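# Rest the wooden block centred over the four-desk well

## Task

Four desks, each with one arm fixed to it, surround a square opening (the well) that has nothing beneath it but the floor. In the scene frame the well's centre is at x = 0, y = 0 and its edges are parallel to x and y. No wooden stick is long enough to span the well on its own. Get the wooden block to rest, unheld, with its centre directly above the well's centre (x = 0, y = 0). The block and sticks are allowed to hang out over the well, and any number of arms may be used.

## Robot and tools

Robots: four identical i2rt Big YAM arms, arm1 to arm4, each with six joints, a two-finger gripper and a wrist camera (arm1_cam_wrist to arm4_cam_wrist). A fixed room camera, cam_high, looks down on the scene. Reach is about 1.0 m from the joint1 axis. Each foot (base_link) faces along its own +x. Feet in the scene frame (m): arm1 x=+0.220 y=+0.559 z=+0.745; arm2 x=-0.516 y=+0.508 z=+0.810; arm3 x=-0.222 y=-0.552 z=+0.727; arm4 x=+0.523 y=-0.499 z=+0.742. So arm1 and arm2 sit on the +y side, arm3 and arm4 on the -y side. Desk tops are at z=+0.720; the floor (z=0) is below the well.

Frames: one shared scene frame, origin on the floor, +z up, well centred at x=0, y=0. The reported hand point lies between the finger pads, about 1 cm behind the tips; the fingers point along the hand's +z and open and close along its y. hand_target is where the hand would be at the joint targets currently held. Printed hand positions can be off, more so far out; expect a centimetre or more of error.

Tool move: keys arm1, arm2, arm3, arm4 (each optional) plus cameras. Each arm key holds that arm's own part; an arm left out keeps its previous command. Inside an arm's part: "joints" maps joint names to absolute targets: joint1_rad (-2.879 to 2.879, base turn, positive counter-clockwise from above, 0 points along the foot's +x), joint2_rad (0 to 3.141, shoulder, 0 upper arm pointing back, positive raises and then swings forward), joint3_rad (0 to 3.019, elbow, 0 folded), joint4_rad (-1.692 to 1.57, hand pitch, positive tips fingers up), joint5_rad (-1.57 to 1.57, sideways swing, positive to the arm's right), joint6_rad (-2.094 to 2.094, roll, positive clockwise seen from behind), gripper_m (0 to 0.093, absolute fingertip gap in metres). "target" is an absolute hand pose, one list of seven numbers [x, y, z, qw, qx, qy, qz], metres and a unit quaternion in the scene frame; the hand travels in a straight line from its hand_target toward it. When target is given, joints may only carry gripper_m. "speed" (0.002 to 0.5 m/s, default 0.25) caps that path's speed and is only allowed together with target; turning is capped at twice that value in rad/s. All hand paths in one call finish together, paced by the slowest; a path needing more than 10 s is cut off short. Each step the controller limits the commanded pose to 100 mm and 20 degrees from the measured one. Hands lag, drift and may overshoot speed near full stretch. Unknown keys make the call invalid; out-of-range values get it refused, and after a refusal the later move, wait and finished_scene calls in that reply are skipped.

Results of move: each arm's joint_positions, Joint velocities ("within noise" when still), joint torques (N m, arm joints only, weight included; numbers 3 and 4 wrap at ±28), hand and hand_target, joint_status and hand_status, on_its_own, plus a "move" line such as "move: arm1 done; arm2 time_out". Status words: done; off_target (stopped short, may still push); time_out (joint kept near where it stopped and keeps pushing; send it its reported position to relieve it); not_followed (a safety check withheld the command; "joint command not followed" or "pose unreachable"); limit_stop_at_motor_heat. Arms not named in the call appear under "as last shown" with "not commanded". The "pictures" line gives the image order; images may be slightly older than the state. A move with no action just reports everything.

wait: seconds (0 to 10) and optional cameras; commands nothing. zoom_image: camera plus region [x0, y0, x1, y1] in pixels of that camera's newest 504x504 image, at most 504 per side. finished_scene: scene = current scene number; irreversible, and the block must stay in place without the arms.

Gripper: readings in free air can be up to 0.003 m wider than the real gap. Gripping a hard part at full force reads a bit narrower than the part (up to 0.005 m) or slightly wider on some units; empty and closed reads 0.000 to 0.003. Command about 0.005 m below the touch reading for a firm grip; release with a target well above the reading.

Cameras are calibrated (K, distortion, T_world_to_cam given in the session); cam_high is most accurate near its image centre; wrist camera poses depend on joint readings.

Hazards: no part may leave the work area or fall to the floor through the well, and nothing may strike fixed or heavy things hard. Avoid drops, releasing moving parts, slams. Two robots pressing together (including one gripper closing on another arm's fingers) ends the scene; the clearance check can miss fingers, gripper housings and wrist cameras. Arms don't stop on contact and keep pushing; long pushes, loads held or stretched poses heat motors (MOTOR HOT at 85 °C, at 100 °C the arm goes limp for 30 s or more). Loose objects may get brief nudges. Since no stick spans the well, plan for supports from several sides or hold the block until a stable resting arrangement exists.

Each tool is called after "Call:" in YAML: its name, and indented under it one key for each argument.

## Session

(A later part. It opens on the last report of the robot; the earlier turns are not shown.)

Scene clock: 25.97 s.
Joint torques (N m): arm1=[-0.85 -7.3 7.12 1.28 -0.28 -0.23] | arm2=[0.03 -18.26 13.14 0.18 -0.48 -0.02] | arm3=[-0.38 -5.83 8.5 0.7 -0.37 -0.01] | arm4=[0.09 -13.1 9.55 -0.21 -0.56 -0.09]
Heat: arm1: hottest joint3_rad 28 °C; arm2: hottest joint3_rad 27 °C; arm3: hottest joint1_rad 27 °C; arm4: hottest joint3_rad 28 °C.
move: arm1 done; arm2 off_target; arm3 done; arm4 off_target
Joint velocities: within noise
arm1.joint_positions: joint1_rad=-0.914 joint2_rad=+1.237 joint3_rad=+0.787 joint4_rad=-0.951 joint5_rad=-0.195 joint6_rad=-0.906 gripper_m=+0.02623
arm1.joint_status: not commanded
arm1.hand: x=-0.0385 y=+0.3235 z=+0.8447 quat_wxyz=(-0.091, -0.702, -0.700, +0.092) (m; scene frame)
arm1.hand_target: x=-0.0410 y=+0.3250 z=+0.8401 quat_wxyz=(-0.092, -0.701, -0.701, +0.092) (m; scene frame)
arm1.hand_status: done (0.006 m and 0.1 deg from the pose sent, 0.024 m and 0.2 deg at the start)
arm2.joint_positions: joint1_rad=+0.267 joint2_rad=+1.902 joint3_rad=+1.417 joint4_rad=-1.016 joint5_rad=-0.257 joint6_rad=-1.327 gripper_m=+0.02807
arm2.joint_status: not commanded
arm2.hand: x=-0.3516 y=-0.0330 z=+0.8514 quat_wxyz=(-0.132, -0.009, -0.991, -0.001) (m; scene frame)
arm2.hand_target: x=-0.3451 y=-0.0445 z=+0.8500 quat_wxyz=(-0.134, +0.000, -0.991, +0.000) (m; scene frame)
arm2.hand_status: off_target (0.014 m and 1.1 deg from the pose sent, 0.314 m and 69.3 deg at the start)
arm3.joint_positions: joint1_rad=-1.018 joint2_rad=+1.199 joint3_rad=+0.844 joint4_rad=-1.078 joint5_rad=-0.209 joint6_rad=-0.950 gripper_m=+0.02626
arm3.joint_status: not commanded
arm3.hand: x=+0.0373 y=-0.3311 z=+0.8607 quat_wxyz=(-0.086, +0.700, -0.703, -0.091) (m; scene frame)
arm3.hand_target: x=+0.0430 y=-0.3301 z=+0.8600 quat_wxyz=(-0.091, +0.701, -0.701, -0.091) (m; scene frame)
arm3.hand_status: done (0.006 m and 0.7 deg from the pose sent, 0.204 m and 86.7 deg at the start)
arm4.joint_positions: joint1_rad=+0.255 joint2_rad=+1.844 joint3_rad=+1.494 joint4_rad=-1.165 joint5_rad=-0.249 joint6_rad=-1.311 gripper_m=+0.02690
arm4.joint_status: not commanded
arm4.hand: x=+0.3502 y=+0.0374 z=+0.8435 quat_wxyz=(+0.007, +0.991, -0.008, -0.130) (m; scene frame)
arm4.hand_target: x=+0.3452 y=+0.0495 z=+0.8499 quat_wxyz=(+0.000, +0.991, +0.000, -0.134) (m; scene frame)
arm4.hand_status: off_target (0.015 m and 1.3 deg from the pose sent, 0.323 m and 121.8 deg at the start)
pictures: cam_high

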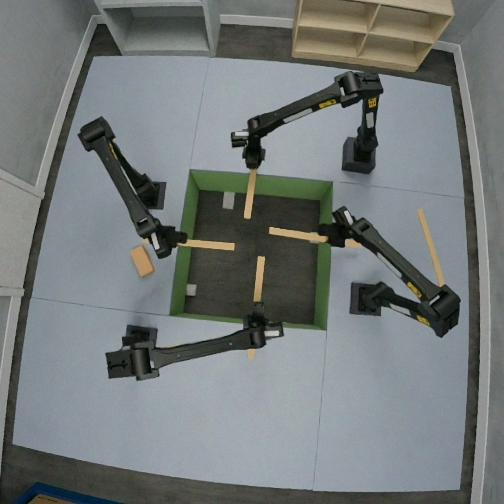

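Call:
move:
  arm1: {"target":[-0.0535,0.256,0.804,0.0917,0.7012,0.7012,-0.0917],"speed":0.1}
  arm3: {"target":[0.039,-0.250,0.806,-0.0945,0.7007,-0.7007,-0.0945],"speed":0.1}
  arm2: {"target":[-0.2634,-0.0496,0.784,0.1336,0,0.991,0],"speed":0.1}
  arm4: {"target":[0.2673,0.058,0.794,0,0.991,0,-0.1336],"speed":0.1}
  cameras: ["cam_high"]

Call:
zoom_image:
  camera: "cam_high"
  region: [190, 180, 320, 310]

Call:
zoom_image:
  camera: "cam_high"
  region: [160, 150, 350, 340]

Scene clock: 28.40 s.
Joint torques (N m): arm1=[0.44 -9.11 10.24 1.25 -0.15 0] | arm2=[0.73 -20.66 12.4 1.06 -0.25 0.21] | arm3=[0.79 -7.65 9.07 0.76 -0.14 0.21] | arm4=[0.15 -14.45 9.18 0.69 -0.29 0.17]
Heat: arm1: hottest joint3_rad 28 °C; arm2: hottest joint2_rad 27 °C; arm3: hottest joint1_rad 27 °C; arm4: hottest joint3_rad 29 °C.
move: arm1 off_target; arm2 off_target; arm3 off_target; arm4 off_target
Joint velocities: within noise
arm1.joint_positions: joint1_rad=-0.804 joint2_rad=+1.429 joint3_rad=+0.806 joint4_rad=-0.808 joint5_rad=-0.176 joint6_rad=-0.801 gripper_m=+0.02623
arm1.joint_status: not commanded
arm1.hand: x=-0.0362 y=+0.2765 z=+0.7906 quat_wxyz=(-0.092, -0.703, -0.702, +0.067) (m; scene frame)
arm1.hand_target: x=-0.0526 y=+0.2569 z=+0.8048 quat_wxyz=(-0.092, -0.701, -0.701, +0.092) (m; scene frame)
arm1.hand_status: off_target (0.030 m and 2.8 deg from the pose sent, 0.080 m and 0.1 deg at the start)
arm2.joint_positions: joint1_rad=+0.401 joint2_rad=+2.044 joint3_rad=+1.460 joint4_rad=-0.902 joint5_rad=-0.250 joint6_rad=-1.215 gripper_m=+0.02807
arm2.joint_status: not commanded
arm2.hand: x=-0.2717 y=-0.0343 z=+0.7888 quat_wxyz=(-0.131, +0.002, -0.991, -0.009) (m; scene frame)
arm2.hand_target: x=-0.2638 y=-0.0488 z=+0.7842 quat_wxyz=(-0.134, +0.000, -0.991, +0.000) (m; scene frame)
arm2.hand_status: off_target (0.018 m and 1.1 deg from the pose sent, 0.112 m and 1.1 deg at the start)
arm3.joint_positions: joint1_rad=-0.848 joint2_rad=+1.390 joint3_rad=+0.840 joint4_rad=-0.857 joint5_rad=-0.191 joint6_rad=-0.789 gripper_m=+0.02626
arm3.joint_status: not commanded
arm3.hand: x=+0.0320 y=-0.2597 z=+0.8016 quat_wxyz=(-0.083, +0.703, -0.700, -0.095) (m; scene frame)
arm3.hand_target: x=+0.0388 y=-0.2502 z=+0.8062 quat_wxyz=(-0.095, +0.701, -0.701, -0.095) (m; scene frame)
arm3.hand_status: off_target (0.013 m and 1.3 deg from the pose sent, 0.098 m and 1.1 deg at the start)
arm4.joint_positions: joint1_rad=+0.378 joint2_rad=+1.970 joint3_rad=+1.529 joint4_rad=-1.069 joint5_rad=-0.245 joint6_rad=-1.206 gripper_m=+0.02690
arm4.joint_status: not commanded
arm4.hand: x=+0.2757 y=+0.0405 z=+0.7882 quat_wxyz=(+0.018, +0.992, +0.001, -0.128) (m; scene frame)
arm4.hand_target: x=+0.2675 y=+0.0572 z=+0.7943 quat_wxyz=(+0.000, +0.991, +0.000, -0.134) (m; scene frame)
arm4.hand_status: off_target (0.020 m and 2.1 deg from the pose sent, 0.099 m and 1.2 deg at the start)
pictures: cam_high

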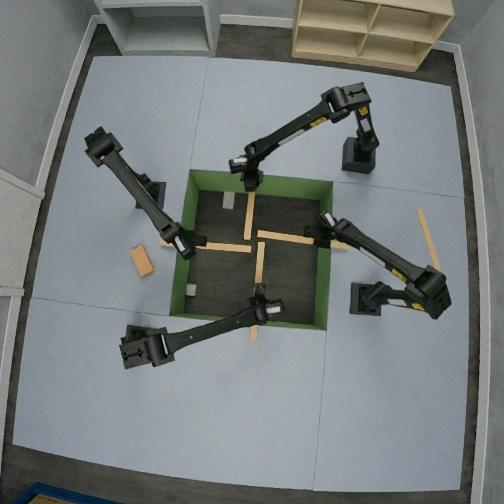

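Scaled by 3.877 from the camera's 504x504 image, which has a finer 720x720 frame.

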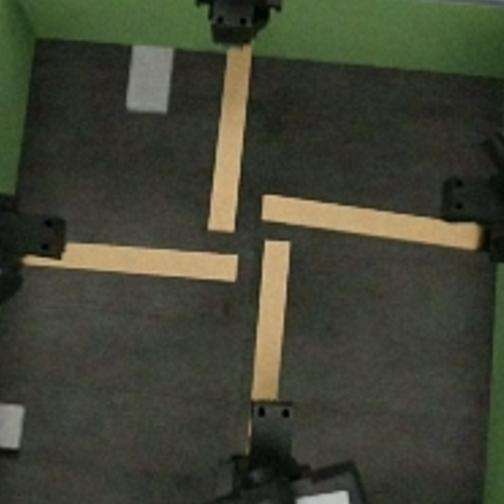

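Scaled by 2.653 from the camera's 504x504 image, which has a finer 720x720 frame.

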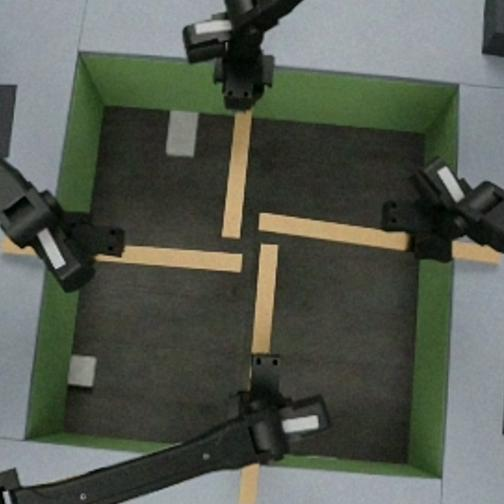

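Call:
move:
  arm1: {"target":[-0.057,0.196,0.805,0.0925,0.7005,0.7005,-0.100],"speed":0.06}
  arm3: {"target":[0.036,-0.177,0.804,-0.0945,0.7007,-0.7007,-0.0945],"speed":0.06}
  arm2: {"target":[-0.2065,-0.055,0.782,0.1336,0,0.991,0],"speed":0.06}
  arm4: {"target":[0.210,0.062,0.793,0,0.991,0,-0.1336],"speed":0.06}
  cameras: ["cam_high"]

Call:
zoom_image:
  camera: "cam_high"
  region: [232, 220, 272, 260]

Call:
zoom_image:
  camera: "cam_high"
  region: [160, 150, 350, 340]

Scene clock: 30.90 s.
Joint torques (N m): arm1=[1.9 -10.81 10.14 1.2 -0.36 -0.39] | arm2=[0.44 -20.78 12.92 0.36 -0.29 0.19] | arm3=[0.85 -8.88 11.11 0.75 -0.11 0.18] | arm4=[0.91 -15.03 9.77 0.27 -0.52 0.33]
Heat: arm1: hottest joint3_rad 29 °C; arm2: hottest joint3_rad 28 °C; arm3: hottest joint1_rad 27 °C; arm4: hottest joint3_rad 29 °C.
move: arm1 off_target; arm2 off_target; arm3 off_target; arm4 off_target
Joint velocities: within noise
arm1.joint_positions: joint1_rad=-0.723 joint2_rad=+1.529 joint3_rad=+0.920 joint4_rad=-0.782 joint5_rad=-0.150 joint6_rad=-0.668 gripper_m=+0.02623
arm1.joint_status: not commanded
arm1.hand: x=-0.0501 y=+0.2215 z=+0.7926 quat_wxyz=(-0.088, -0.720, -0.684, +0.079) (m; scene frame)
arm1.hand_target: x=-0.0561 y=+0.1969 z=+0.8056 quat_wxyz=(-0.093, -0.701, -0.700, +0.100) (m; scene frame)
arm1.hand_status: off_target (0.029 m and 3.9 deg from the pose sent, 0.084 m and 3.8 deg at the start)
arm2.joint_positions: joint1_rad=+0.482 joint2_rad=+2.099 joint3_rad=+1.557 joint4_rad=-0.902 joint5_rad=-0.240 joint6_rad=-1.130 gripper_m=+0.02807
arm2.joint_status: not commanded
arm2.hand: x=-0.2155 y=-0.0457 z=+0.7895 quat_wxyz=(-0.134, +0.002, -0.991, +0.001) (m; scene frame)
arm2.hand_target: x=-0.2067 y=-0.0543 z=+0.7820 quat_wxyz=(-0.134, +0.000, -0.991, +0.000) (m; scene frame)
arm2.hand_status: off_target (0.015 m and 0.3 deg from the pose sent, 0.069 m and 1.1 deg at the start)
arm3.joint_positions: joint1_rad=-0.719 joint2_rad=+1.514 joint3_rad=+0.946 joint4_rad=-0.837 joint5_rad=-0.165 joint6_rad=-0.660 gripper_m=+0.02626
arm3.joint_status: not commanded
arm3.hand: x=+0.0234 y=-0.1973 z=+0.7921 quat_wxyz=(-0.073, +0.703, -0.701, -0.092) (m; scene frame)
arm3.hand_target: x=+0.0353 y=-0.1778 z=+0.8046 quat_wxyz=(-0.095, +0.701, -0.701, -0.095) (m; scene frame)
arm3.hand_status: off_target (0.027 m and 2.5 deg from the pose sent, 0.083 m and 1.3 deg at the start)
arm4.joint_positions: joint1_rad=+0.451 joint2_rad=+2.024 joint3_rad=+1.620 joint4_rad=-1.069 joint5_rad=-0.231 joint6_rad=-1.137 gripper_m=+0.02690
arm4.joint_status: not commanded
arm4.hand: x=+0.2257 y=+0.0509 z=+0.7893 quat_wxyz=(+0.007, +0.992, +0.005, -0.128) (m; scene frame)
arm4.hand_target: x=+0.2104 y=+0.0612 z=+0.7932 quat_wxyz=(+0.000, +0.991, +0.000, -0.134) (m; scene frame)
arm4.hand_status: off_target (0.020 m and 1.2 deg from the pose sent, 0.069 m and 2.1 deg at the start)
pictures: cam_high

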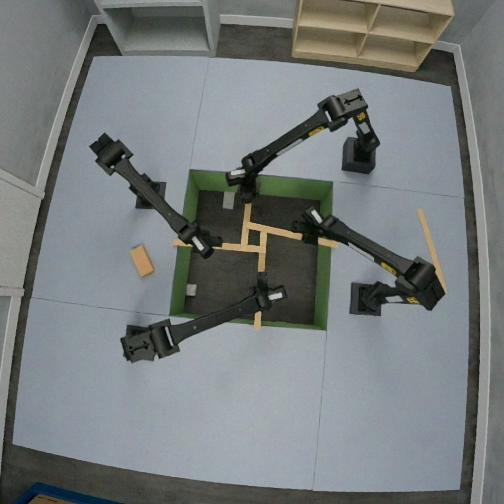

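Scaled by 12.600 from the camera's 504x504 image, which has a finer 720x720 frame.

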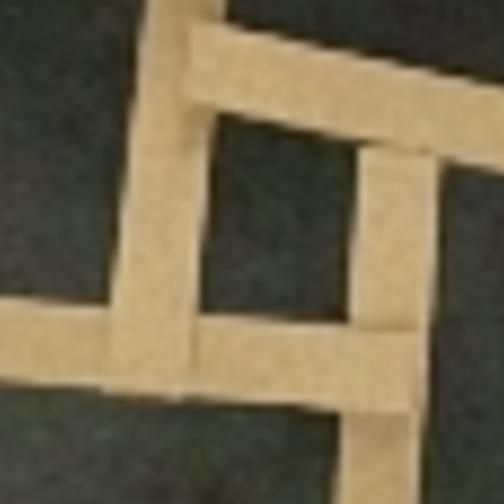

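Scaled by 2.653 from the camera's 504x504 image, which has a finer 720x720 frame.

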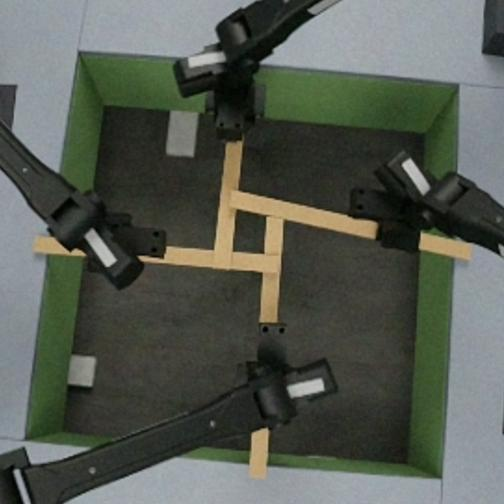

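Call:
wait:
  seconds: 0

Call:
zoom_image:
  camera: "arm4_cam_wrist"
  region: [100, 0, 400, 260]

Scene clock: 31.23 s.
Joint torques (N m): arm1=[1.73 -10.87 10.17 1.2 -0.37 -0.37] | arm2=[0.79 -20.48 12.89 0.44 -0.28 0.18] | arm3=[0.85 -8.94 11.11 0.75 -0.11 0.19] | arm4=[1.03 -14.86 9.78 0.29 -0.51 0.36]
Heat: arm1: hottest joint3_rad 29 °C; arm2: hottest joint3_rad 28 °C; arm3: hottest joint1_rad 27 °C; arm4: hottest joint3_rad 29 °C.
Joint velocities: within noise
arm1.joint_positions: joint1_rad=-0.723 joint2_rad=+1.529 joint3_rad=+0.920 joint4_rad=-0.782 joint5_rad=-0.150 joint6_rad=-0.668 gripper_m=+0.02623
arm1.joint_status: not commanded
arm1.hand: x=-0.0501 y=+0.2215 z=+0.7926 quat_wxyz=(-0.088, -0.720, -0.684, +0.079) (m; scene frame)
arm1.hand_target: x=-0.0561 y=+0.1969 z=+0.8056 quat_wxyz=(-0.093, -0.701, -0.700, +0.100) (m; scene frame)
arm1.hand_status: off_target (0.029 m and 3.9 deg from the pose sent, 0.084 m and 3.8 deg at the start)
arm2.joint_positions: joint1_rad=+0.482 joint2_rad=+2.099 joint3_rad=+1.558 joint4_rad=-0.902 joint5_rad=-0.240 joint6_rad=-1.130 gripper_m=+0.02807
arm2.joint_status: not commanded
arm2.hand: x=-0.2155 y=-0.0459 z=+0.7896 quat_wxyz=(-0.134, +0.002, -0.991, +0.001) (m; scene frame)
arm2.hand_target: x=-0.2067 y=-0.0544 z=+0.7821 quat_wxyz=(-0.134, +0.000, -0.991, +0.000) (m; scene frame)
arm2.hand_status: off_target (0.015 m and 0.3 deg from the pose sent, 0.069 m and 1.1 deg at the start)
arm3.joint_positions: joint1_rad=-0.719 joint2_rad=+1.514 joint3_rad=+0.946 joint4_rad=-0.837 joint5_rad=-0.165 joint6_rad=-0.660 gripper_m=+0.02626
arm3.joint_status: not commanded
arm3.hand: x=+0.0234 y=-0.1973 z=+0.7921 quat_wxyz=(-0.073, +0.703, -0.701, -0.092) (m; scene frame)
arm3.hand_target: x=+0.0353 y=-0.1778 z=+0.8046 quat_wxyz=(-0.095, +0.701, -0.701, -0.095) (m; scene frame)
arm3.hand_status: off_target (0.027 m and 2.5 deg from the pose sent, 0.083 m and 1.3 deg at the start)
arm4.joint_positions: joint1_rad=+0.451 joint2_rad=+2.024 joint3_rad=+1.621 joint4_rad=-1.069 joint5_rad=-0.231 joint6_rad=-1.137 gripper_m=+0.02690
arm4.joint_status: not commanded
arm4.hand: x=+0.2256 y=+0.0510 z=+0.7895 quat_wxyz=(+0.007, +0.992, +0.005, -0.128) (m; scene frame)
arm4.hand_target: x=+0.2103 y=+0.0613 z=+0.7934 quat_wxyz=(+0.000, +0.991, +0.000, -0.134) (m; scene frame)
arm4.hand_status: off_target (0.019 m and 1.2 deg from the pose sent, 0.069 m and 2.1 deg at the start)
pictures: arm1_cam_wrist, arm2_cam_wrist, arm3_cam_wrist, arm4_cam_wrist, cam_high
camera_calibration:
arm1_cam_wrist: T_world_to_cam=[[-0.998784, 0.041741, -0.0262432, -0.0377798], [0.0289132, 0.926978, 0.374, -0.496988], [0.039938, 0.372786, -0.927057, 0.782247], [0, 0, 0, 1]] pos_world=[-0.0546057, 0.170663, 0.91007]
arm2_cam_wrist: T_world_to_cam=[[0.00563436, -0.99998, -0.00276075, -0.0411959], [-0.942855, -0.00623224, 0.333145, -0.461285], [-0.333156, 0.000725929, -0.942872, 0.792937], [0, 0, 0, 1]] pos_world=[-0.170522, -0.0446455, 0.901199]
arm3_cam_wrist: T_world_to_cam=[[0.999461, 0.0148876, -0.0292457, 0.00341611], [0.0248748, -0.924968, 0.37923, -0.479583], [-0.0214055, -0.379754, -0.92484, 0.780411], [0, 0, 0, 1]] pos_world=[0.0252203, -0.147286, 0.903727]
arm4_cam_wrist: T_world_to_cam=[[-0.0184813, 0.999577, -0.0224613, -0.027249], [0.938159, 0.0251047, 0.345292, -0.479431], [0.34571, -0.0146908, -0.938226, 0.79263], [0, 0, 0, 1]] pos_world=[0.175259, 0.0509179, 0.908599]

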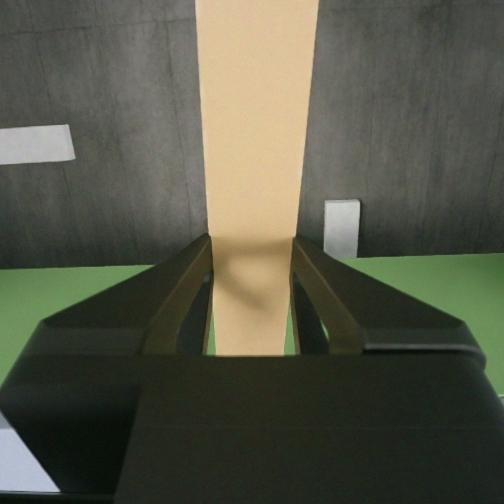

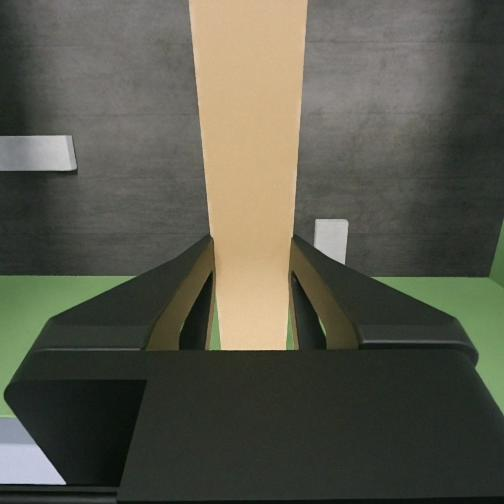

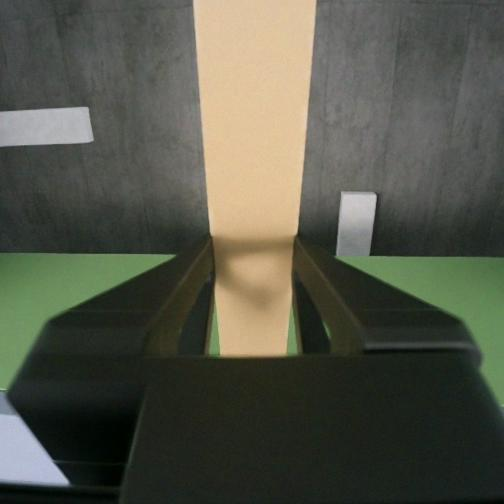

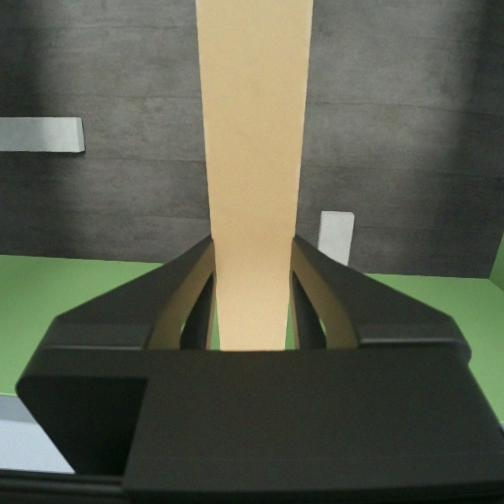

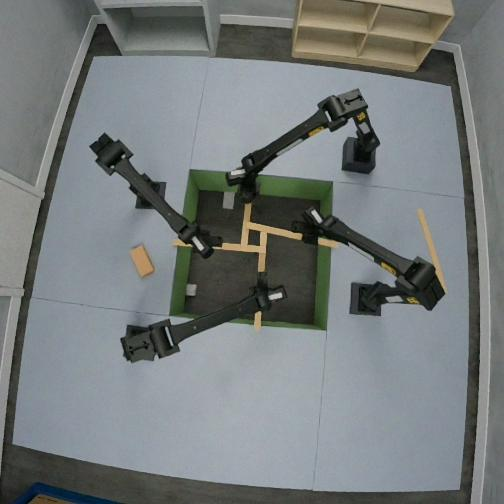

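Scaled by 1.680 from the camera's 504x504 image, which has a finer 720x720 frame.

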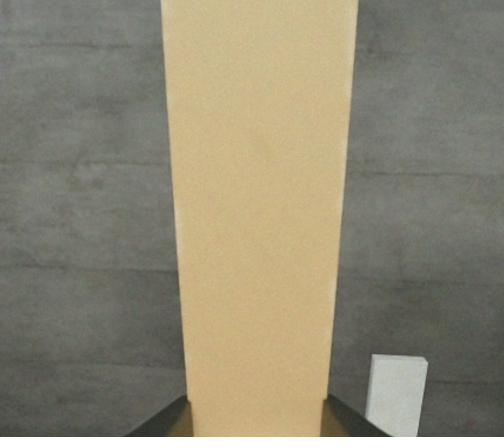

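Call:
move:
  arm4: {"target":[0.275,0.060,0.795,0,0.9888,0,-0.1494],"speed":0.08}
  arm1: {"target":[-0.054,0.193,0.801,0.0925,0.7005,0.7005,-0.100],"speed":0.06}
  arm3: {"target":[0.036,-0.177,0.804,-0.1022,0.6997,-0.6997,-0.1022],"speed":0.06}
  arm2: {"target":[-0.2055,-0.055,0.782,0.142,0,0.9899,0],"speed":0.06}
  cameras: ["cam_high"]

Call:
zoom_image:
  camera: "cam_high"
  region: [232, 220, 272, 260]

Scene clock: 33.57 s.
Joint torques (N m): arm1=[0.56 -10.87 9.88 1.35 -0.2 -0.22] | arm2=[-0.32 -20.25 12.18 0.99 -0.49 0.16] | arm3=[0.44 -9.47 10.14 0.8 -0.31 0.17] | arm4=[-0.26 -17.2 6.26 0.76 -0.64 -0.09]
Heat: arm1: hottest joint3_rad 29 °C; arm2: hottest joint3_rad 28 °C; arm3: hottest joint1_rad 27 °C; arm4: hottest joint3_rad 29 °C.
move: arm1 off_target; arm2 off_target; arm3 off_target; arm4 done
Joint velocities: within noise
arm1.joint_positions: joint1_rad=-0.697 joint2_rad=+1.537 joint3_rad=+0.920 joint4_rad=-0.773 joint5_rad=-0.152 joint6_rad=-0.672 gripper_m=+0.02623
arm1.joint_status: not commanded
arm1.hand: x=-0.0419 y=+0.2133 z=+0.7901 quat_wxyz=(-0.090, -0.710, -0.694, +0.078) (m; scene frame)
arm1.hand_target: x=-0.0534 y=+0.1937 z=+0.8017 quat_wxyz=(-0.093, -0.701, -0.700, +0.100) (m; scene frame)
arm1.hand_status: off_target (0.026 m and 2.8 deg from the pose sent, 0.030 m and 3.9 deg at the start)
arm2.joint_positions: joint1_rad=+0.482 joint2_rad=+2.099 joint3_rad=+1.558 joint4_rad=-0.902 joint5_rad=-0.252 joint6_rad=-1.130 gripper_m=+0.02807
arm2.joint_status: not commanded
arm2.hand: x=-0.2138 y=-0.0450 z=+0.7901 quat_wxyz=(-0.139, +0.003, -0.990, -0.001) (m; scene frame)
arm2.hand_target: x=-0.2057 y=-0.0543 z=+0.7821 quat_wxyz=(-0.142, +0.000, -0.990, +0.000) (m; scene frame)
arm2.hand_status: off_target (0.015 m and 0.4 deg from the pose sent, 0.016 m and 0.9 deg at the start)
arm3.joint_positions: joint1_rad=-0.719 joint2_rad=+1.514 joint3_rad=+0.946 joint4_rad=-0.816 joint5_rad=-0.175 joint6_rad=-0.659 gripper_m=+0.02626
arm3.joint_status: not commanded
arm3.hand: x=+0.0252 y=-0.1924 z=+0.7933 quat_wxyz=(-0.082, +0.703, -0.700, -0.098) (m; scene frame)
arm3.hand_target: x=+0.0356 y=-0.1775 z=+0.8044 quat_wxyz=(-0.102, +0.700, -0.700, -0.102) (m; scene frame)
arm3.hand_status: off_target (0.022 m and 2.4 deg from the pose sent, 0.027 m and 3.6 deg at the start)
arm4.joint_positions: joint1_rad=+0.362 joint2_rad=+1.993 joint3_rad=+1.562 joint4_rad=-1.059 joint5_rad=-0.269 joint6_rad=-1.202 gripper_m=+0.02690
arm4.joint_status: not commanded
arm4.hand: x=+0.2760 y=+0.0559 z=+0.7878 quat_wxyz=(+0.012, +0.990, -0.007, -0.142) (m; scene frame)
arm4.hand_target: x=+0.2750 y=+0.0600 z=+0.7952 quat_wxyz=(+0.000, +0.989, +0.000, -0.149) (m; scene frame)
arm4.hand_status: done (0.008 m and 1.8 deg from the pose sent, 0.051 m and 2.7 deg at the start)
pictures: cam_high

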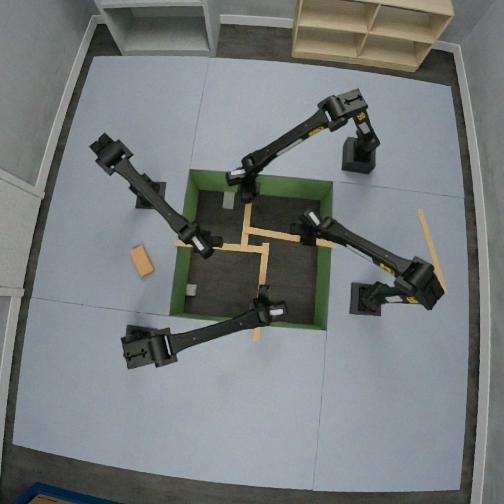

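Scaled by 12.600 from the camera's 504x504 image, which has a finer 720x720 frame.

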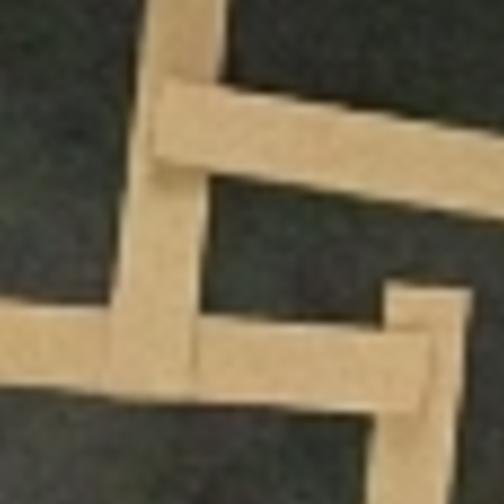

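Call:
move:
  arm4: {"target":[0.262,0.062,0.797,0,0.9864,0,-0.1643],"speed":0.06}
  arm3: {"target":[0.036,-0.177,0.809,-0.1126,0.6981,-0.6981,-0.1126],"speed":0.06}
  arm2: {"target":[-0.2045,-0.055,0.787,0.147,0,0.9891,0],"speed":0.06}
  cameras: []

Call:
move:
  arm4: {"target":[0.2045,0.060,0.798,0,0.9864,0,-0.1643],"speed":0.05}
  cameras: ["cam_high"]

Call:
zoom_image:
  camera: "cam_high"
  region: [232, 220, 272, 260]

Scene clock: 35.10 s.
Joint torques (N m): arm1=[0.62 -10.87 9.88 1.35 -0.21 -0.22] | arm2=[0.09 -21.54 12.44 0.7 -0.51 0.2] | arm3=[-0.26 -10.64 9.32 0.85 -0.32 0.15] | arm4=[0.62 -16.5 7.16 0.85 -0.74 0.09]
Heat: arm1: hottest joint3_rad 29 °C; arm2: hottest joint3_rad 28 °C; arm3: hottest joint1_rad 27 °C; arm4: hottest joint3_rad 29 °C.
move: arm2 off_target; arm3 off_target; arm4 off_target
Joint velocities: within noise
arm1: as last shown
arm1.hand: x=-0.0419 y=+0.2133 z=+0.7899 quat_wxyz=(-0.090, -0.710, -0.694, +0.078) (m; scene frame)
arm1.hand_target: x=-0.0533 y=+0.1938 z=+0.8015 quat_wxyz=(-0.093, -0.701, -0.700, +0.100) (m; scene frame)
arm2.joint_positions: joint1_rad=+0.482 joint2_rad=+2.099 joint3_rad=+1.558 joint4_rad=-0.902 joint5_rad=-0.261 joint6_rad=-1.130 gripper_m=+0.02807
arm2.joint_status: not commanded
arm2.hand: x=-0.2124 y=-0.0443 z=+0.7905 quat_wxyz=(-0.143, +0.003, -0.990, -0.003) (m; scene frame)
arm2.hand_target: x=-0.2046 y=-0.0544 z=+0.7871 quat_wxyz=(-0.147, +0.000, -0.989, +0.000) (m; scene frame)
arm2.hand_status: off_target (0.014 m and 0.6 deg from the pose sent, 0.014 m and 0.9 deg at the start)
arm3.joint_positions: joint1_rad=-0.719 joint2_rad=+1.514 joint3_rad=+0.946 joint4_rad=-0.801 joint5_rad=-0.194 joint6_rad=-0.659 gripper_m=+0.02626
arm3.joint_status: not commanded
arm3.hand: x=+0.0249 y=-0.1875 z=+0.7946 quat_wxyz=(-0.089, +0.703, -0.697, -0.108) (m; scene frame)
arm3.hand_target: x=+0.0357 y=-0.1774 z=+0.8093 quat_wxyz=(-0.113, +0.698, -0.698, -0.113) (m; scene frame)
arm3.hand_status: off_target (0.021 m and 2.8 deg from the pose sent, 0.025 m and 3.9 deg at the start)
arm4.joint_positions: joint1_rad=+0.362 joint2_rad=+1.993 joint3_rad=+1.562 joint4_rad=-1.051 joint5_rad=-0.294 joint6_rad=-1.202 gripper_m=+0.02690
arm4.joint_status: not commanded
arm4.hand: x=+0.2712 y=+0.0558 z=+0.7891 quat_wxyz=(+0.013, +0.988, -0.006, -0.155) (m; scene frame)
arm4.hand_target: x=+0.2620 y=+0.0616 z=+0.7971 quat_wxyz=(+0.000, +0.986, +0.000, -0.164) (m; scene frame)
arm4.hand_status: off_target (0.014 m and 1.9 deg from the pose sent, 0.018 m and 3.0 deg at the start)
pictures: none
No camera images: "cameras" was empty.

Scene clock: 36.87 s.
Joint torques (N m): arm1=[0.5 -10.87 9.88 1.35 -0.2 -0.22] | arm2=[-0.21 -21.71 12.46 0.69 -0.48 0.16] | arm3=[-0.15 -10.7 9.33 0.84 -0.31 0.15] | arm4=[0.21 -14.8 9.36 0.73 -0.38 0.16]
Heat: arm1: hottest joint3_rad 30 °C; arm2: hottest joint3_rad 28 °C; arm3: hottest joint1_rad 27 °C; arm4: hottest joint3_rad 29 °C.
move: arm4 off_target
Joint velocities: within noise
arm1, arm2, arm3: as last shown
arm1.hand_target: x=-0.0533 y=+0.1938 z=+0.8016 quat_wxyz=(-0.093, -0.701, -0.700, +0.100) (m; scene frame)
arm2.hand_target: x=-0.2047 y=-0.0545 z=+0.7871 quat_wxyz=(-0.147, +0.000, -0.989, +0.000) (m; scene frame)
arm3.joint_positions: joint1_rad=-0.719 joint2_rad=+1.514 joint3_rad=+0.946 joint4_rad=-0.800 joint5_rad=-0.194 joint6_rad=-0.659 gripper_m=+0.02626
arm3.hand: x=+0.0249 y=-0.1873 z=+0.7946 quat_wxyz=(-0.089, +0.703, -0.697, -0.108) (m; scene frame)
arm4.joint_positions: joint1_rad=+0.455 joint2_rad=+2.011 joint3_rad=+1.605 joint4_rad=-1.049 joint5_rad=-0.291 joint6_rad=-1.118 gripper_m=+0.02690
arm4.joint_status: not commanded
arm4.hand: x=+0.2145 y=+0.0449 z=+0.7950 quat_wxyz=(+0.013, +0.987, +0.001, -0.158) (m; scene frame)
arm4.hand_target: x=+0.2048 y=+0.0593 z=+0.7982 quat_wxyz=(+0.000, +0.986, +0.000, -0.165) (m; scene frame)
arm4.hand_status: off_target (0.018 m and 1.7 deg from the pose sent, 0.068 m and 1.9 deg at the start)
pictures: cam_high

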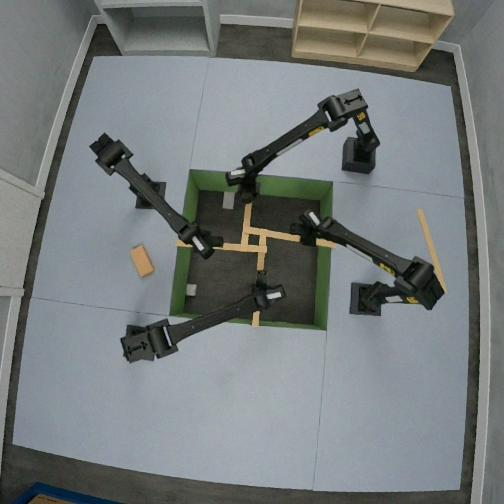

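Scaled by 12.600 from the camera's 504x504 image, which has a finer 720x720 frame.

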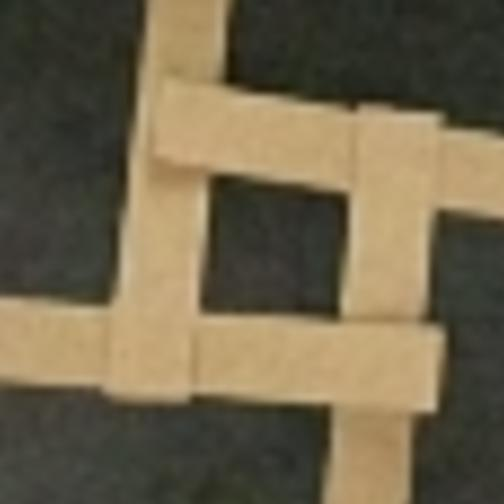

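Call:
zoom_image:
  camera: "cam_high"
  region: [160, 150, 350, 340]

Scaled by 2.653 from the camera's 504x504 image, which has a finer 720x720 frame.

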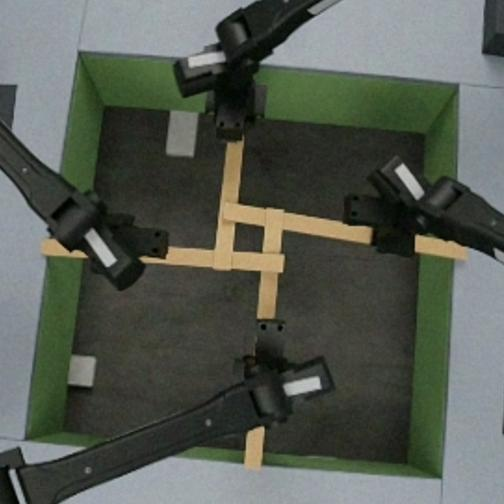

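Call:
move:
  arm1: {"target":[-0.0535,0.189,0.783,0.0654,0.7041,0.7041,-0.0654],"speed":0.04}
  arm3: {"target":[0.036,-0.176,0.788,-0.0654,0.7041,-0.7041,-0.0654],"speed":0.04}
  arm2: {"target":[-0.202,-0.054,0.769,0.0964,0,0.9953,0],"speed":0.04}
  arm4: {"target":[0.203,0.0595,0.777,0,0.9953,0,-0.0964],"speed":0.04}
  cameras: ["cam_high"]

Call:
zoom_image:
  camera: "cam_high"
  region: [232, 220, 272, 260]

Scene clock: 39.67 s.
Joint torques (N m): arm1=[0.79 -11.69 10.13 0.47 -0.12 -0.04] | arm2=[0.26 -21.13 12.67 0.29 -0.23 0.18] | arm3=[0.97 -9.58 10.78 -0.14 -0.07 0.18] | arm4=[0.38 -15.15 9.22 -0.16 -0.19 0.17]
Heat: arm1: hottest joint3_rad 30 °C; arm2: hottest joint3_rad 28 °C; arm3: hottest joint1_rad 27 °C; arm4: hottest joint3_rad 29 °C.
move: arm1 off_target; arm2 off_target; arm3 off_target; arm4 off_target
Joint velocities: within noise
arm1.joint_positions: joint1_rad=-0.674 joint2_rad=+1.608 joint3_rad=+0.956 joint4_rad=-0.799 joint5_rad=-0.103 joint6_rad=-0.672 gripper_m=+0.02623
arm1.joint_status: not commanded
arm1.hand: x=-0.0429 y=+0.2093 z=+0.7709 quat_wxyz=(-0.063, -0.707, -0.703, +0.050) (m; scene frame)
arm1.hand_target: x=-0.0529 y=+0.1897 z=+0.7834 quat_wxyz=(-0.066, -0.704, -0.704, +0.066) (m; scene frame)
arm1.hand_status: off_target (0.026 m and 1.9 deg from the pose sent, 0.028 m and 3.4 deg at the start)
arm2.joint_positions: joint1_rad=+0.504 joint2_rad=+2.134 joint3_rad=+1.588 joint4_rad=-0.924 joint5_rad=-0.170 joint6_rad=-1.110 gripper_m=+0.02807
arm2.joint_status: not commanded
arm2.hand: x=-0.2125 y=-0.0468 z=+0.7760 quat_wxyz=(-0.098, +0.001, -0.995, +0.002) (m; scene frame)
arm2.hand_target: x=-0.2023 y=-0.0535 z=+0.7692 quat_wxyz=(-0.097, +0.000, -0.995, +0.001) (m; scene frame)
arm2.hand_status: off_target (0.015 m and 0.3 deg from the pose sent, 0.026 m and 5.4 deg at the start)
arm3.joint_positions: joint1_rad=-0.699 joint2_rad=+1.573 joint3_rad=+0.979 joint4_rad=-0.853 joint5_rad=-0.112 joint6_rad=-0.647 gripper_m=+0.02626
arm3.joint_status: not commanded
arm3.hand: x=+0.0277 y=-0.1924 z=+0.7778 quat_wxyz=(-0.054, +0.706, -0.703, -0.064) (m; scene frame)
arm3.hand_target: x=+0.0356 y=-0.1764 z=+0.7883 quat_wxyz=(-0.066, +0.704, -0.704, -0.066) (m; scene frame)
arm3.hand_status: off_target (0.021 m and 1.3 deg from the pose sent, 0.017 m and 5.7 deg at the start)
arm4.joint_positions: joint1_rad=+0.487 joint2_rad=+2.059 joint3_rad=+1.651 joint4_rad=-1.075 joint5_rad=-0.167 joint6_rad=-1.096 gripper_m=+0.02690
arm4.joint_status: not commanded
arm4.hand: x=+0.2123 y=+0.0517 z=+0.7774 quat_wxyz=(+0.002, +0.995, +0.001, -0.097) (m; scene frame)
arm4.hand_target: x=+0.2032 y=+0.0592 z=+0.7771 quat_wxyz=(+0.000, +0.995, +0.000, -0.097) (m; scene frame)
arm4.hand_status: off_target (0.012 m and 0.2 deg from the pose sent, 0.026 m and 7.3 deg at the start)
pictures: cam_high

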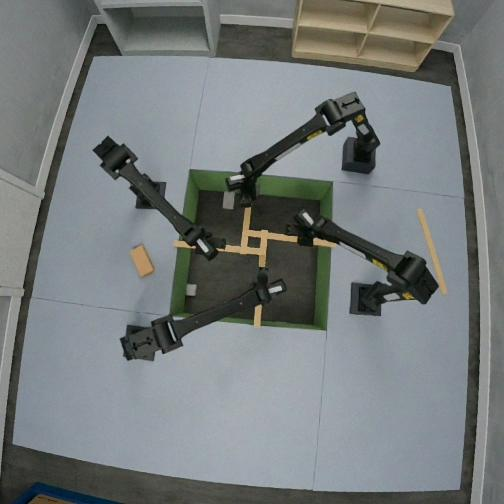

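Scaled by 12.600 from the camera's 504x504 image, which has a finer 720x720 frame.

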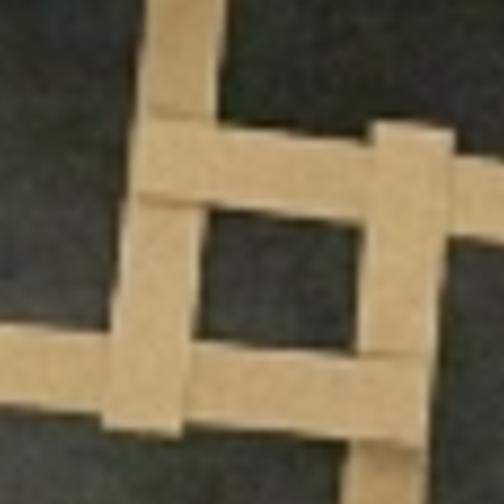

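Call:
move:
  arm1: {"target":[-0.053,0.186,0.769,0.0406,0.7059,0.7059,-0.0406],"speed":0.03}
  arm3: {"target":[0.034,-0.170,0.774,-0.0401,0.706,-0.706,-0.0401],"speed":0.03}
  arm2: {"target":[-0.198,-0.0507,0.753,0.0615,0,0.9981,0],"speed":0.03}
  arm4: {"target":[0.1995,0.0565,0.762,0,0.9981,0,-0.0615],"speed":0.03}
  cameras: ["cam_high"]

Call:
zoom_image:
  camera: "cam_high"
  region: [232, 220, 272, 260]

Call:
zoom_image:
  camera: "cam_high"
  region: [160, 150, 350, 340]

Scene clock: 41.80 s.
Joint torques (N m): arm1=[0.91 -12.28 10.09 0.49 -0.11 0] | arm2=[1.03 -20.66 12.92 0.46 -0.21 0.2] | arm3=[1.2 -10.05 10.77 -0.17 -0.05 0.21] | arm4=[0.79 -14.92 8.99 -0.06 -0.19 0.19]
Heat: arm1: hottest joint3_rad 30 °C; arm2: hottest joint3_rad 28 °C; arm3: hottest joint3_rad 28 °C; arm4: hottest joint3_rad 29 °C.
move: arm1 off_target; arm2 off_target; arm3 off_target; arm4 off_target
Joint velocities: within noise
arm1.joint_positions: joint1_rad=-0.656 joint2_rad=+1.663 joint3_rad=+0.988 joint4_rad=-0.833 joint5_rad=-0.057 joint6_rad=-0.658 gripper_m=+0.02623
arm1.joint_status: not commanded
arm1.hand: x=-0.0433 y=+0.2084 z=+0.7572 quat_wxyz=(-0.038, -0.708, -0.704, +0.024) (m; scene frame)
arm1.hand_target: x=-0.0523 y=+0.1868 z=+0.7695 quat_wxyz=(-0.041, -0.706, -0.706, +0.041) (m; scene frame)
arm1.hand_status: off_target (0.027 m and 2.0 deg from the pose sent, 0.025 m and 2.8 deg at the start)
arm2.joint_positions: joint1_rad=+0.524 joint2_rad=+2.165 joint3_rad=+1.608 joint4_rad=-0.941 joint5_rad=-0.105 joint6_rad=-1.095 gripper_m=+0.02807
arm2.joint_status: not commanded
arm2.hand: x=-0.2115 y=-0.0451 z=+0.7622 quat_wxyz=(-0.063, +0.001, -0.998, +0.003) (m; scene frame)
arm2.hand_target: x=-0.1984 y=-0.0499 z=+0.7531 quat_wxyz=(-0.062, +0.000, -0.998, +0.000) (m; scene frame)
arm2.hand_status: off_target (0.017 m and 0.4 deg from the pose sent, 0.027 m and 4.2 deg at the start)
arm3.joint_positions: joint1_rad=-0.674 joint2_rad=+1.631 joint3_rad=+1.015 joint4_rad=-0.890 joint5_rad=-0.066 joint6_rad=-0.626 gripper_m=+0.02626
arm3.joint_status: not commanded
arm3.hand: x=+0.0265 y=-0.1886 z=+0.7640 quat_wxyz=(-0.028, +0.707, -0.705, -0.038) (m; scene frame)
arm3.hand_target: x=+0.0335 y=-0.1705 z=+0.7743 quat_wxyz=(-0.040, +0.706, -0.706, -0.040) (m; scene frame)
arm3.hand_status: off_target (0.022 m and 1.5 deg from the pose sent, 0.024 m and 3.2 deg at the start)
arm4.joint_positions: joint1_rad=+0.506 joint2_rad=+2.083 joint3_rad=+1.670 joint4_rad=-1.093 joint5_rad=-0.102 joint6_rad=-1.079 gripper_m=+0.02690
arm4.joint_status: not commanded
arm4.hand: x=+0.2111 y=+0.0515 z=+0.7682 quat_wxyz=(-0.002, +0.998, +0.000, -0.063) (m; scene frame)
arm4.hand_target: x=+0.1997 y=+0.0560 z=+0.7621 quat_wxyz=(+0.000, +0.998, +0.000, -0.062) (m; scene frame)
arm4.hand_status: off_target (0.014 m and 0.3 deg from the pose sent, 0.021 m and 4.1 deg at the start)
pictures: cam_high

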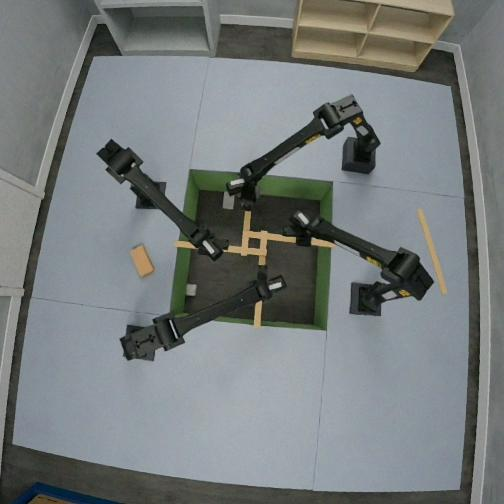

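Scaled by 12.600 from the camera's 504x504 image, which has a finer 720x720 frame.

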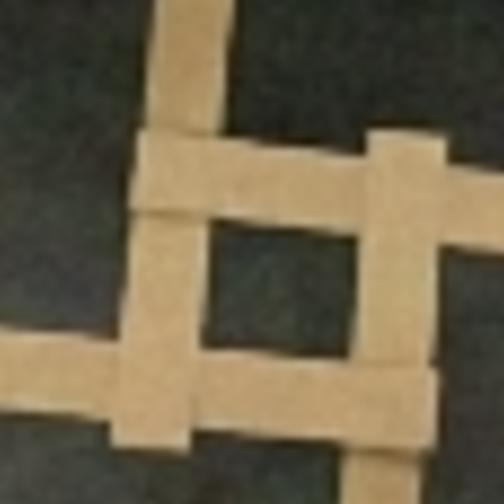

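Scaled by 2.653 from the camera's 504x504 image, which has a finer 720x720 frame.

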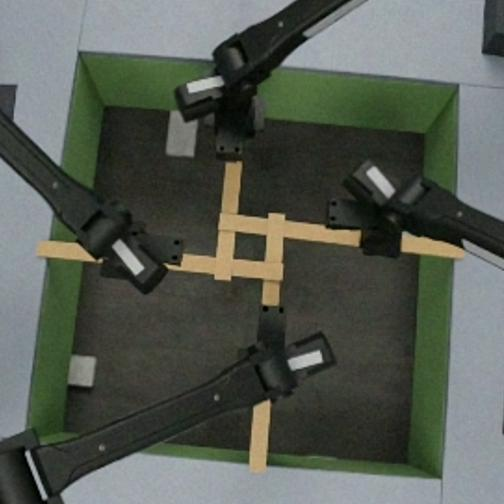

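Call:
move:
  arm1: {"joints":{"gripper_m":0.05}}
  arm3: {"joints":{"gripper_m":0.05}}
  arm2: {"joints":{"gripper_m":0.05}}
  arm4: {"joints":{"gripper_m":0.05}}

Call:
zoom_image:
  camera: "cam_high"
  region: [160, 150, 350, 340]

Scene clock: 42.80 s.
Joint torques (N m): arm1=[0.5 -12.4 9.47 0.43 -0.12 0] | arm2=[0.5 -20.72 12.48 0.31 -0.17 0.15] | arm3=[0.85 -10.11 10.25 -0.14 -0.05 0.2] | arm4=[0.38 -15.74 8.84 -0.09 -0.19 0.17]
Heat: arm1: hottest joint3_rad 30 °C; arm2: hottest joint3_rad 28 °C; arm3: hottest joint3_rad 28 °C; arm4: hottest joint3_rad 30 °C.
move: arm1 done; arm2 done; arm3 done; arm4 done
Joint velocities: within noise
arm1.joint_positions: joint1_rad=-0.650 joint2_rad=+1.663 joint3_rad=+0.997 joint4_rad=-0.833 joint5_rad=-0.057 joint6_rad=-0.658 gripper_m=+0.04989
arm1.joint_status: all done
arm1.hand: x=-0.0440 y=+0.2036 z=+0.7600 quat_wxyz=(-0.038, -0.706, -0.706, +0.028) (m; scene frame)
arm1.hand_target: x=-0.0523 y=+0.1868 z=+0.7695 quat_wxyz=(-0.041, -0.706, -0.706, +0.041) (m; scene frame)
arm1.hand_status: not commanded
arm2.joint_positions: joint1_rad=+0.531 joint2_rad=+2.165 joint3_rad=+1.613 joint4_rad=-0.941 joint5_rad=-0.105 joint6_rad=-1.090 gripper_m=+0.04991
arm2.joint_status: all done
arm2.hand: x=-0.2067 y=-0.0454 z=+0.7641 quat_wxyz=(-0.064, +0.002, -0.998, +0.005) (m; scene frame)
arm2.hand_target: x=-0.1982 y=-0.0500 z=+0.7532 quat_wxyz=(-0.062, +0.000, -0.998, +0.001) (m; scene frame)
arm2.hand_status: not commanded
arm3.joint_positions: joint1_rad=-0.670 joint2_rad=+1.631 joint3_rad=+1.022 joint4_rad=-0.890 joint5_rad=-0.066 joint6_rad=-0.624 gripper_m=+0.04990
arm3.joint_status: all done
arm3.hand: x=+0.0273 y=-0.1850 z=+0.7664 quat_wxyz=(-0.031, +0.708, -0.705, -0.039) (m; scene frame)
arm3.hand_target: x=+0.0335 y=-0.1705 z=+0.7743 quat_wxyz=(-0.040, +0.706, -0.706, -0.040) (m; scene frame)
arm3.hand_status: not commanded
arm4.joint_positions: joint1_rad=+0.512 joint2_rad=+2.094 joint3_rad=+1.670 joint4_rad=-1.093 joint5_rad=-0.102 joint6_rad=-1.077 gripper_m=+0.04992
arm4.joint_status: all done
arm4.hand: x=+0.2082 y=+0.0486 z=+0.7614 quat_wxyz=(+0.003, +0.998, +0.002, -0.060) (m; scene frame)
arm4.hand_target: x=+0.1997 y=+0.0559 z=+0.7621 quat_wxyz=(+0.000, +0.998, +0.000, -0.062) (m; scene frame)
arm4.hand_status: not commanded
pictures: arm1_cam_wrist, arm2_cam_wrist, arm3_cam_wrist, arm4_cam_wrist, cam_high
camera_calibration:
arm1_cam_wrist: T_world_to_cam=[[-0.999693, -0.007669, -0.023555, -0.0237613], [-0.0184399, 0.865323, 0.500876, -0.554477], [0.0165414, 0.501157, -0.865198, 0.684216], [0, 0, 0, 1]] pos_world=[-0.0452964, 0.136719, 0.869147]
arm2_cam_wrist: T_world_to_cam=[[0.00395643, -0.999984, 0.00407537, -0.0464327], [-0.886618, -0.00162301, 0.462499, -0.531502], [-0.462485, -0.00544315, -0.88661, 0.701906], [0, 0, 0, 1]] pos_world=[-0.146434, -0.043474, 0.868326]
arm3_cam_wrist: T_world_to_cam=[[0.999798, 0.0138066, -0.0146325, -0.0128568], [0.0192729, -0.86591, 0.499829, -0.539936], [-0.00576951, -0.50001, -0.866, 0.693691], [0, 0, 0, 1]] pos_world=[0.0272625, -0.120506, 0.870424]
arm4_cam_wrist: T_world_to_cam=[[-0.00934759, 0.999811, -0.0170577, -0.0318854], [0.883219, 0.0162536, 0.468679, -0.535387], [0.468867, -0.0106846, -0.883204, 0.704519], [0, 0, 0, 1]] pos_world=[0.14224, 0.0481089, 0.872615]

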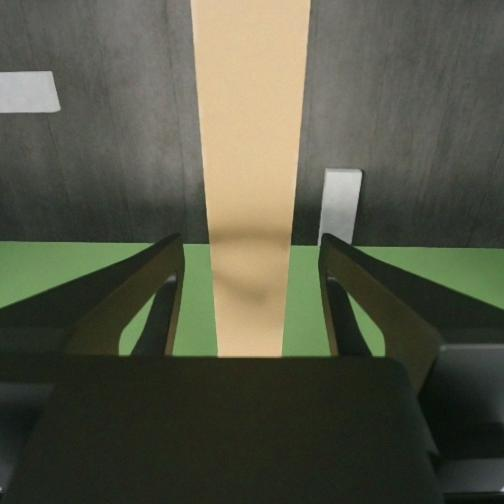

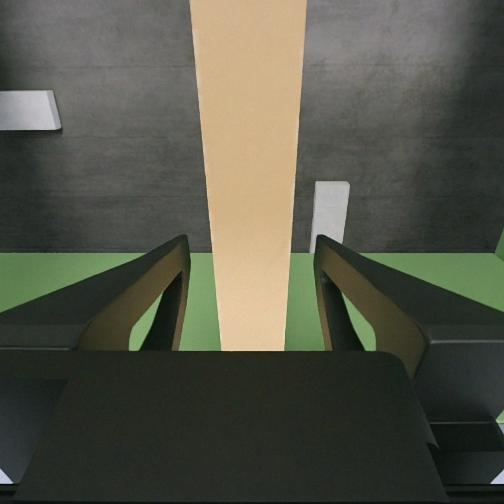

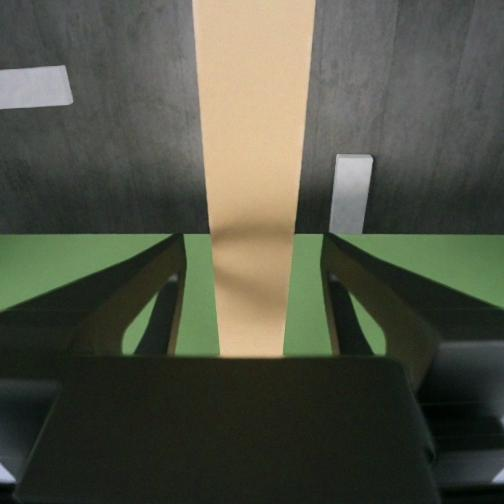

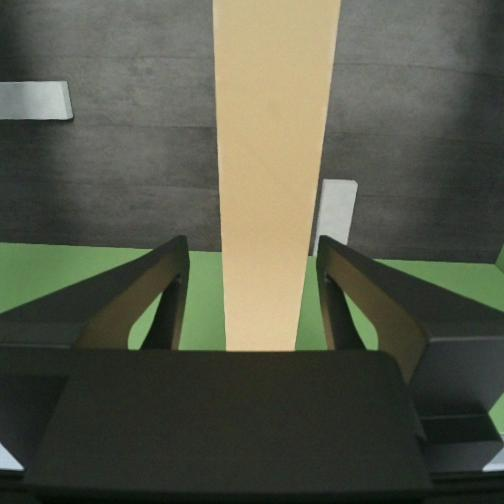

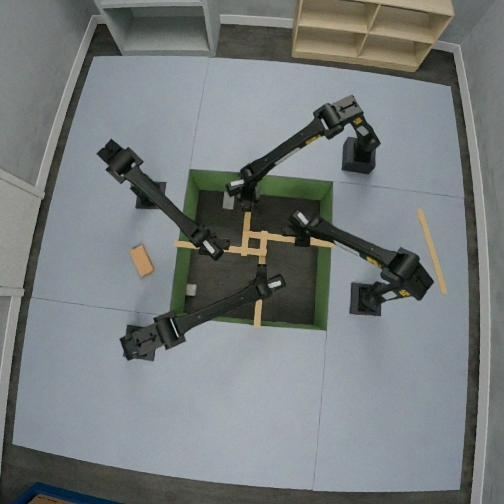

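Scaled by 2.653 from the camera's 504x504 image, which has a finer 720x720 frame.

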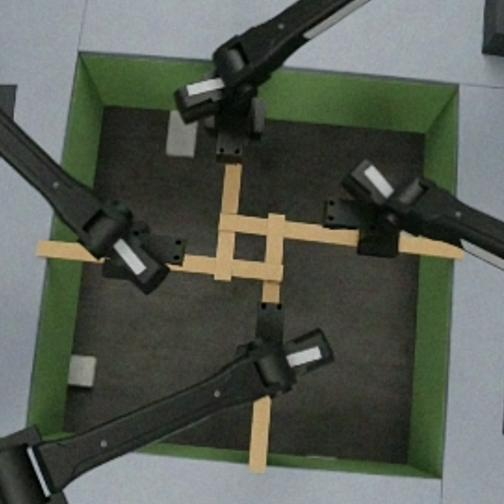

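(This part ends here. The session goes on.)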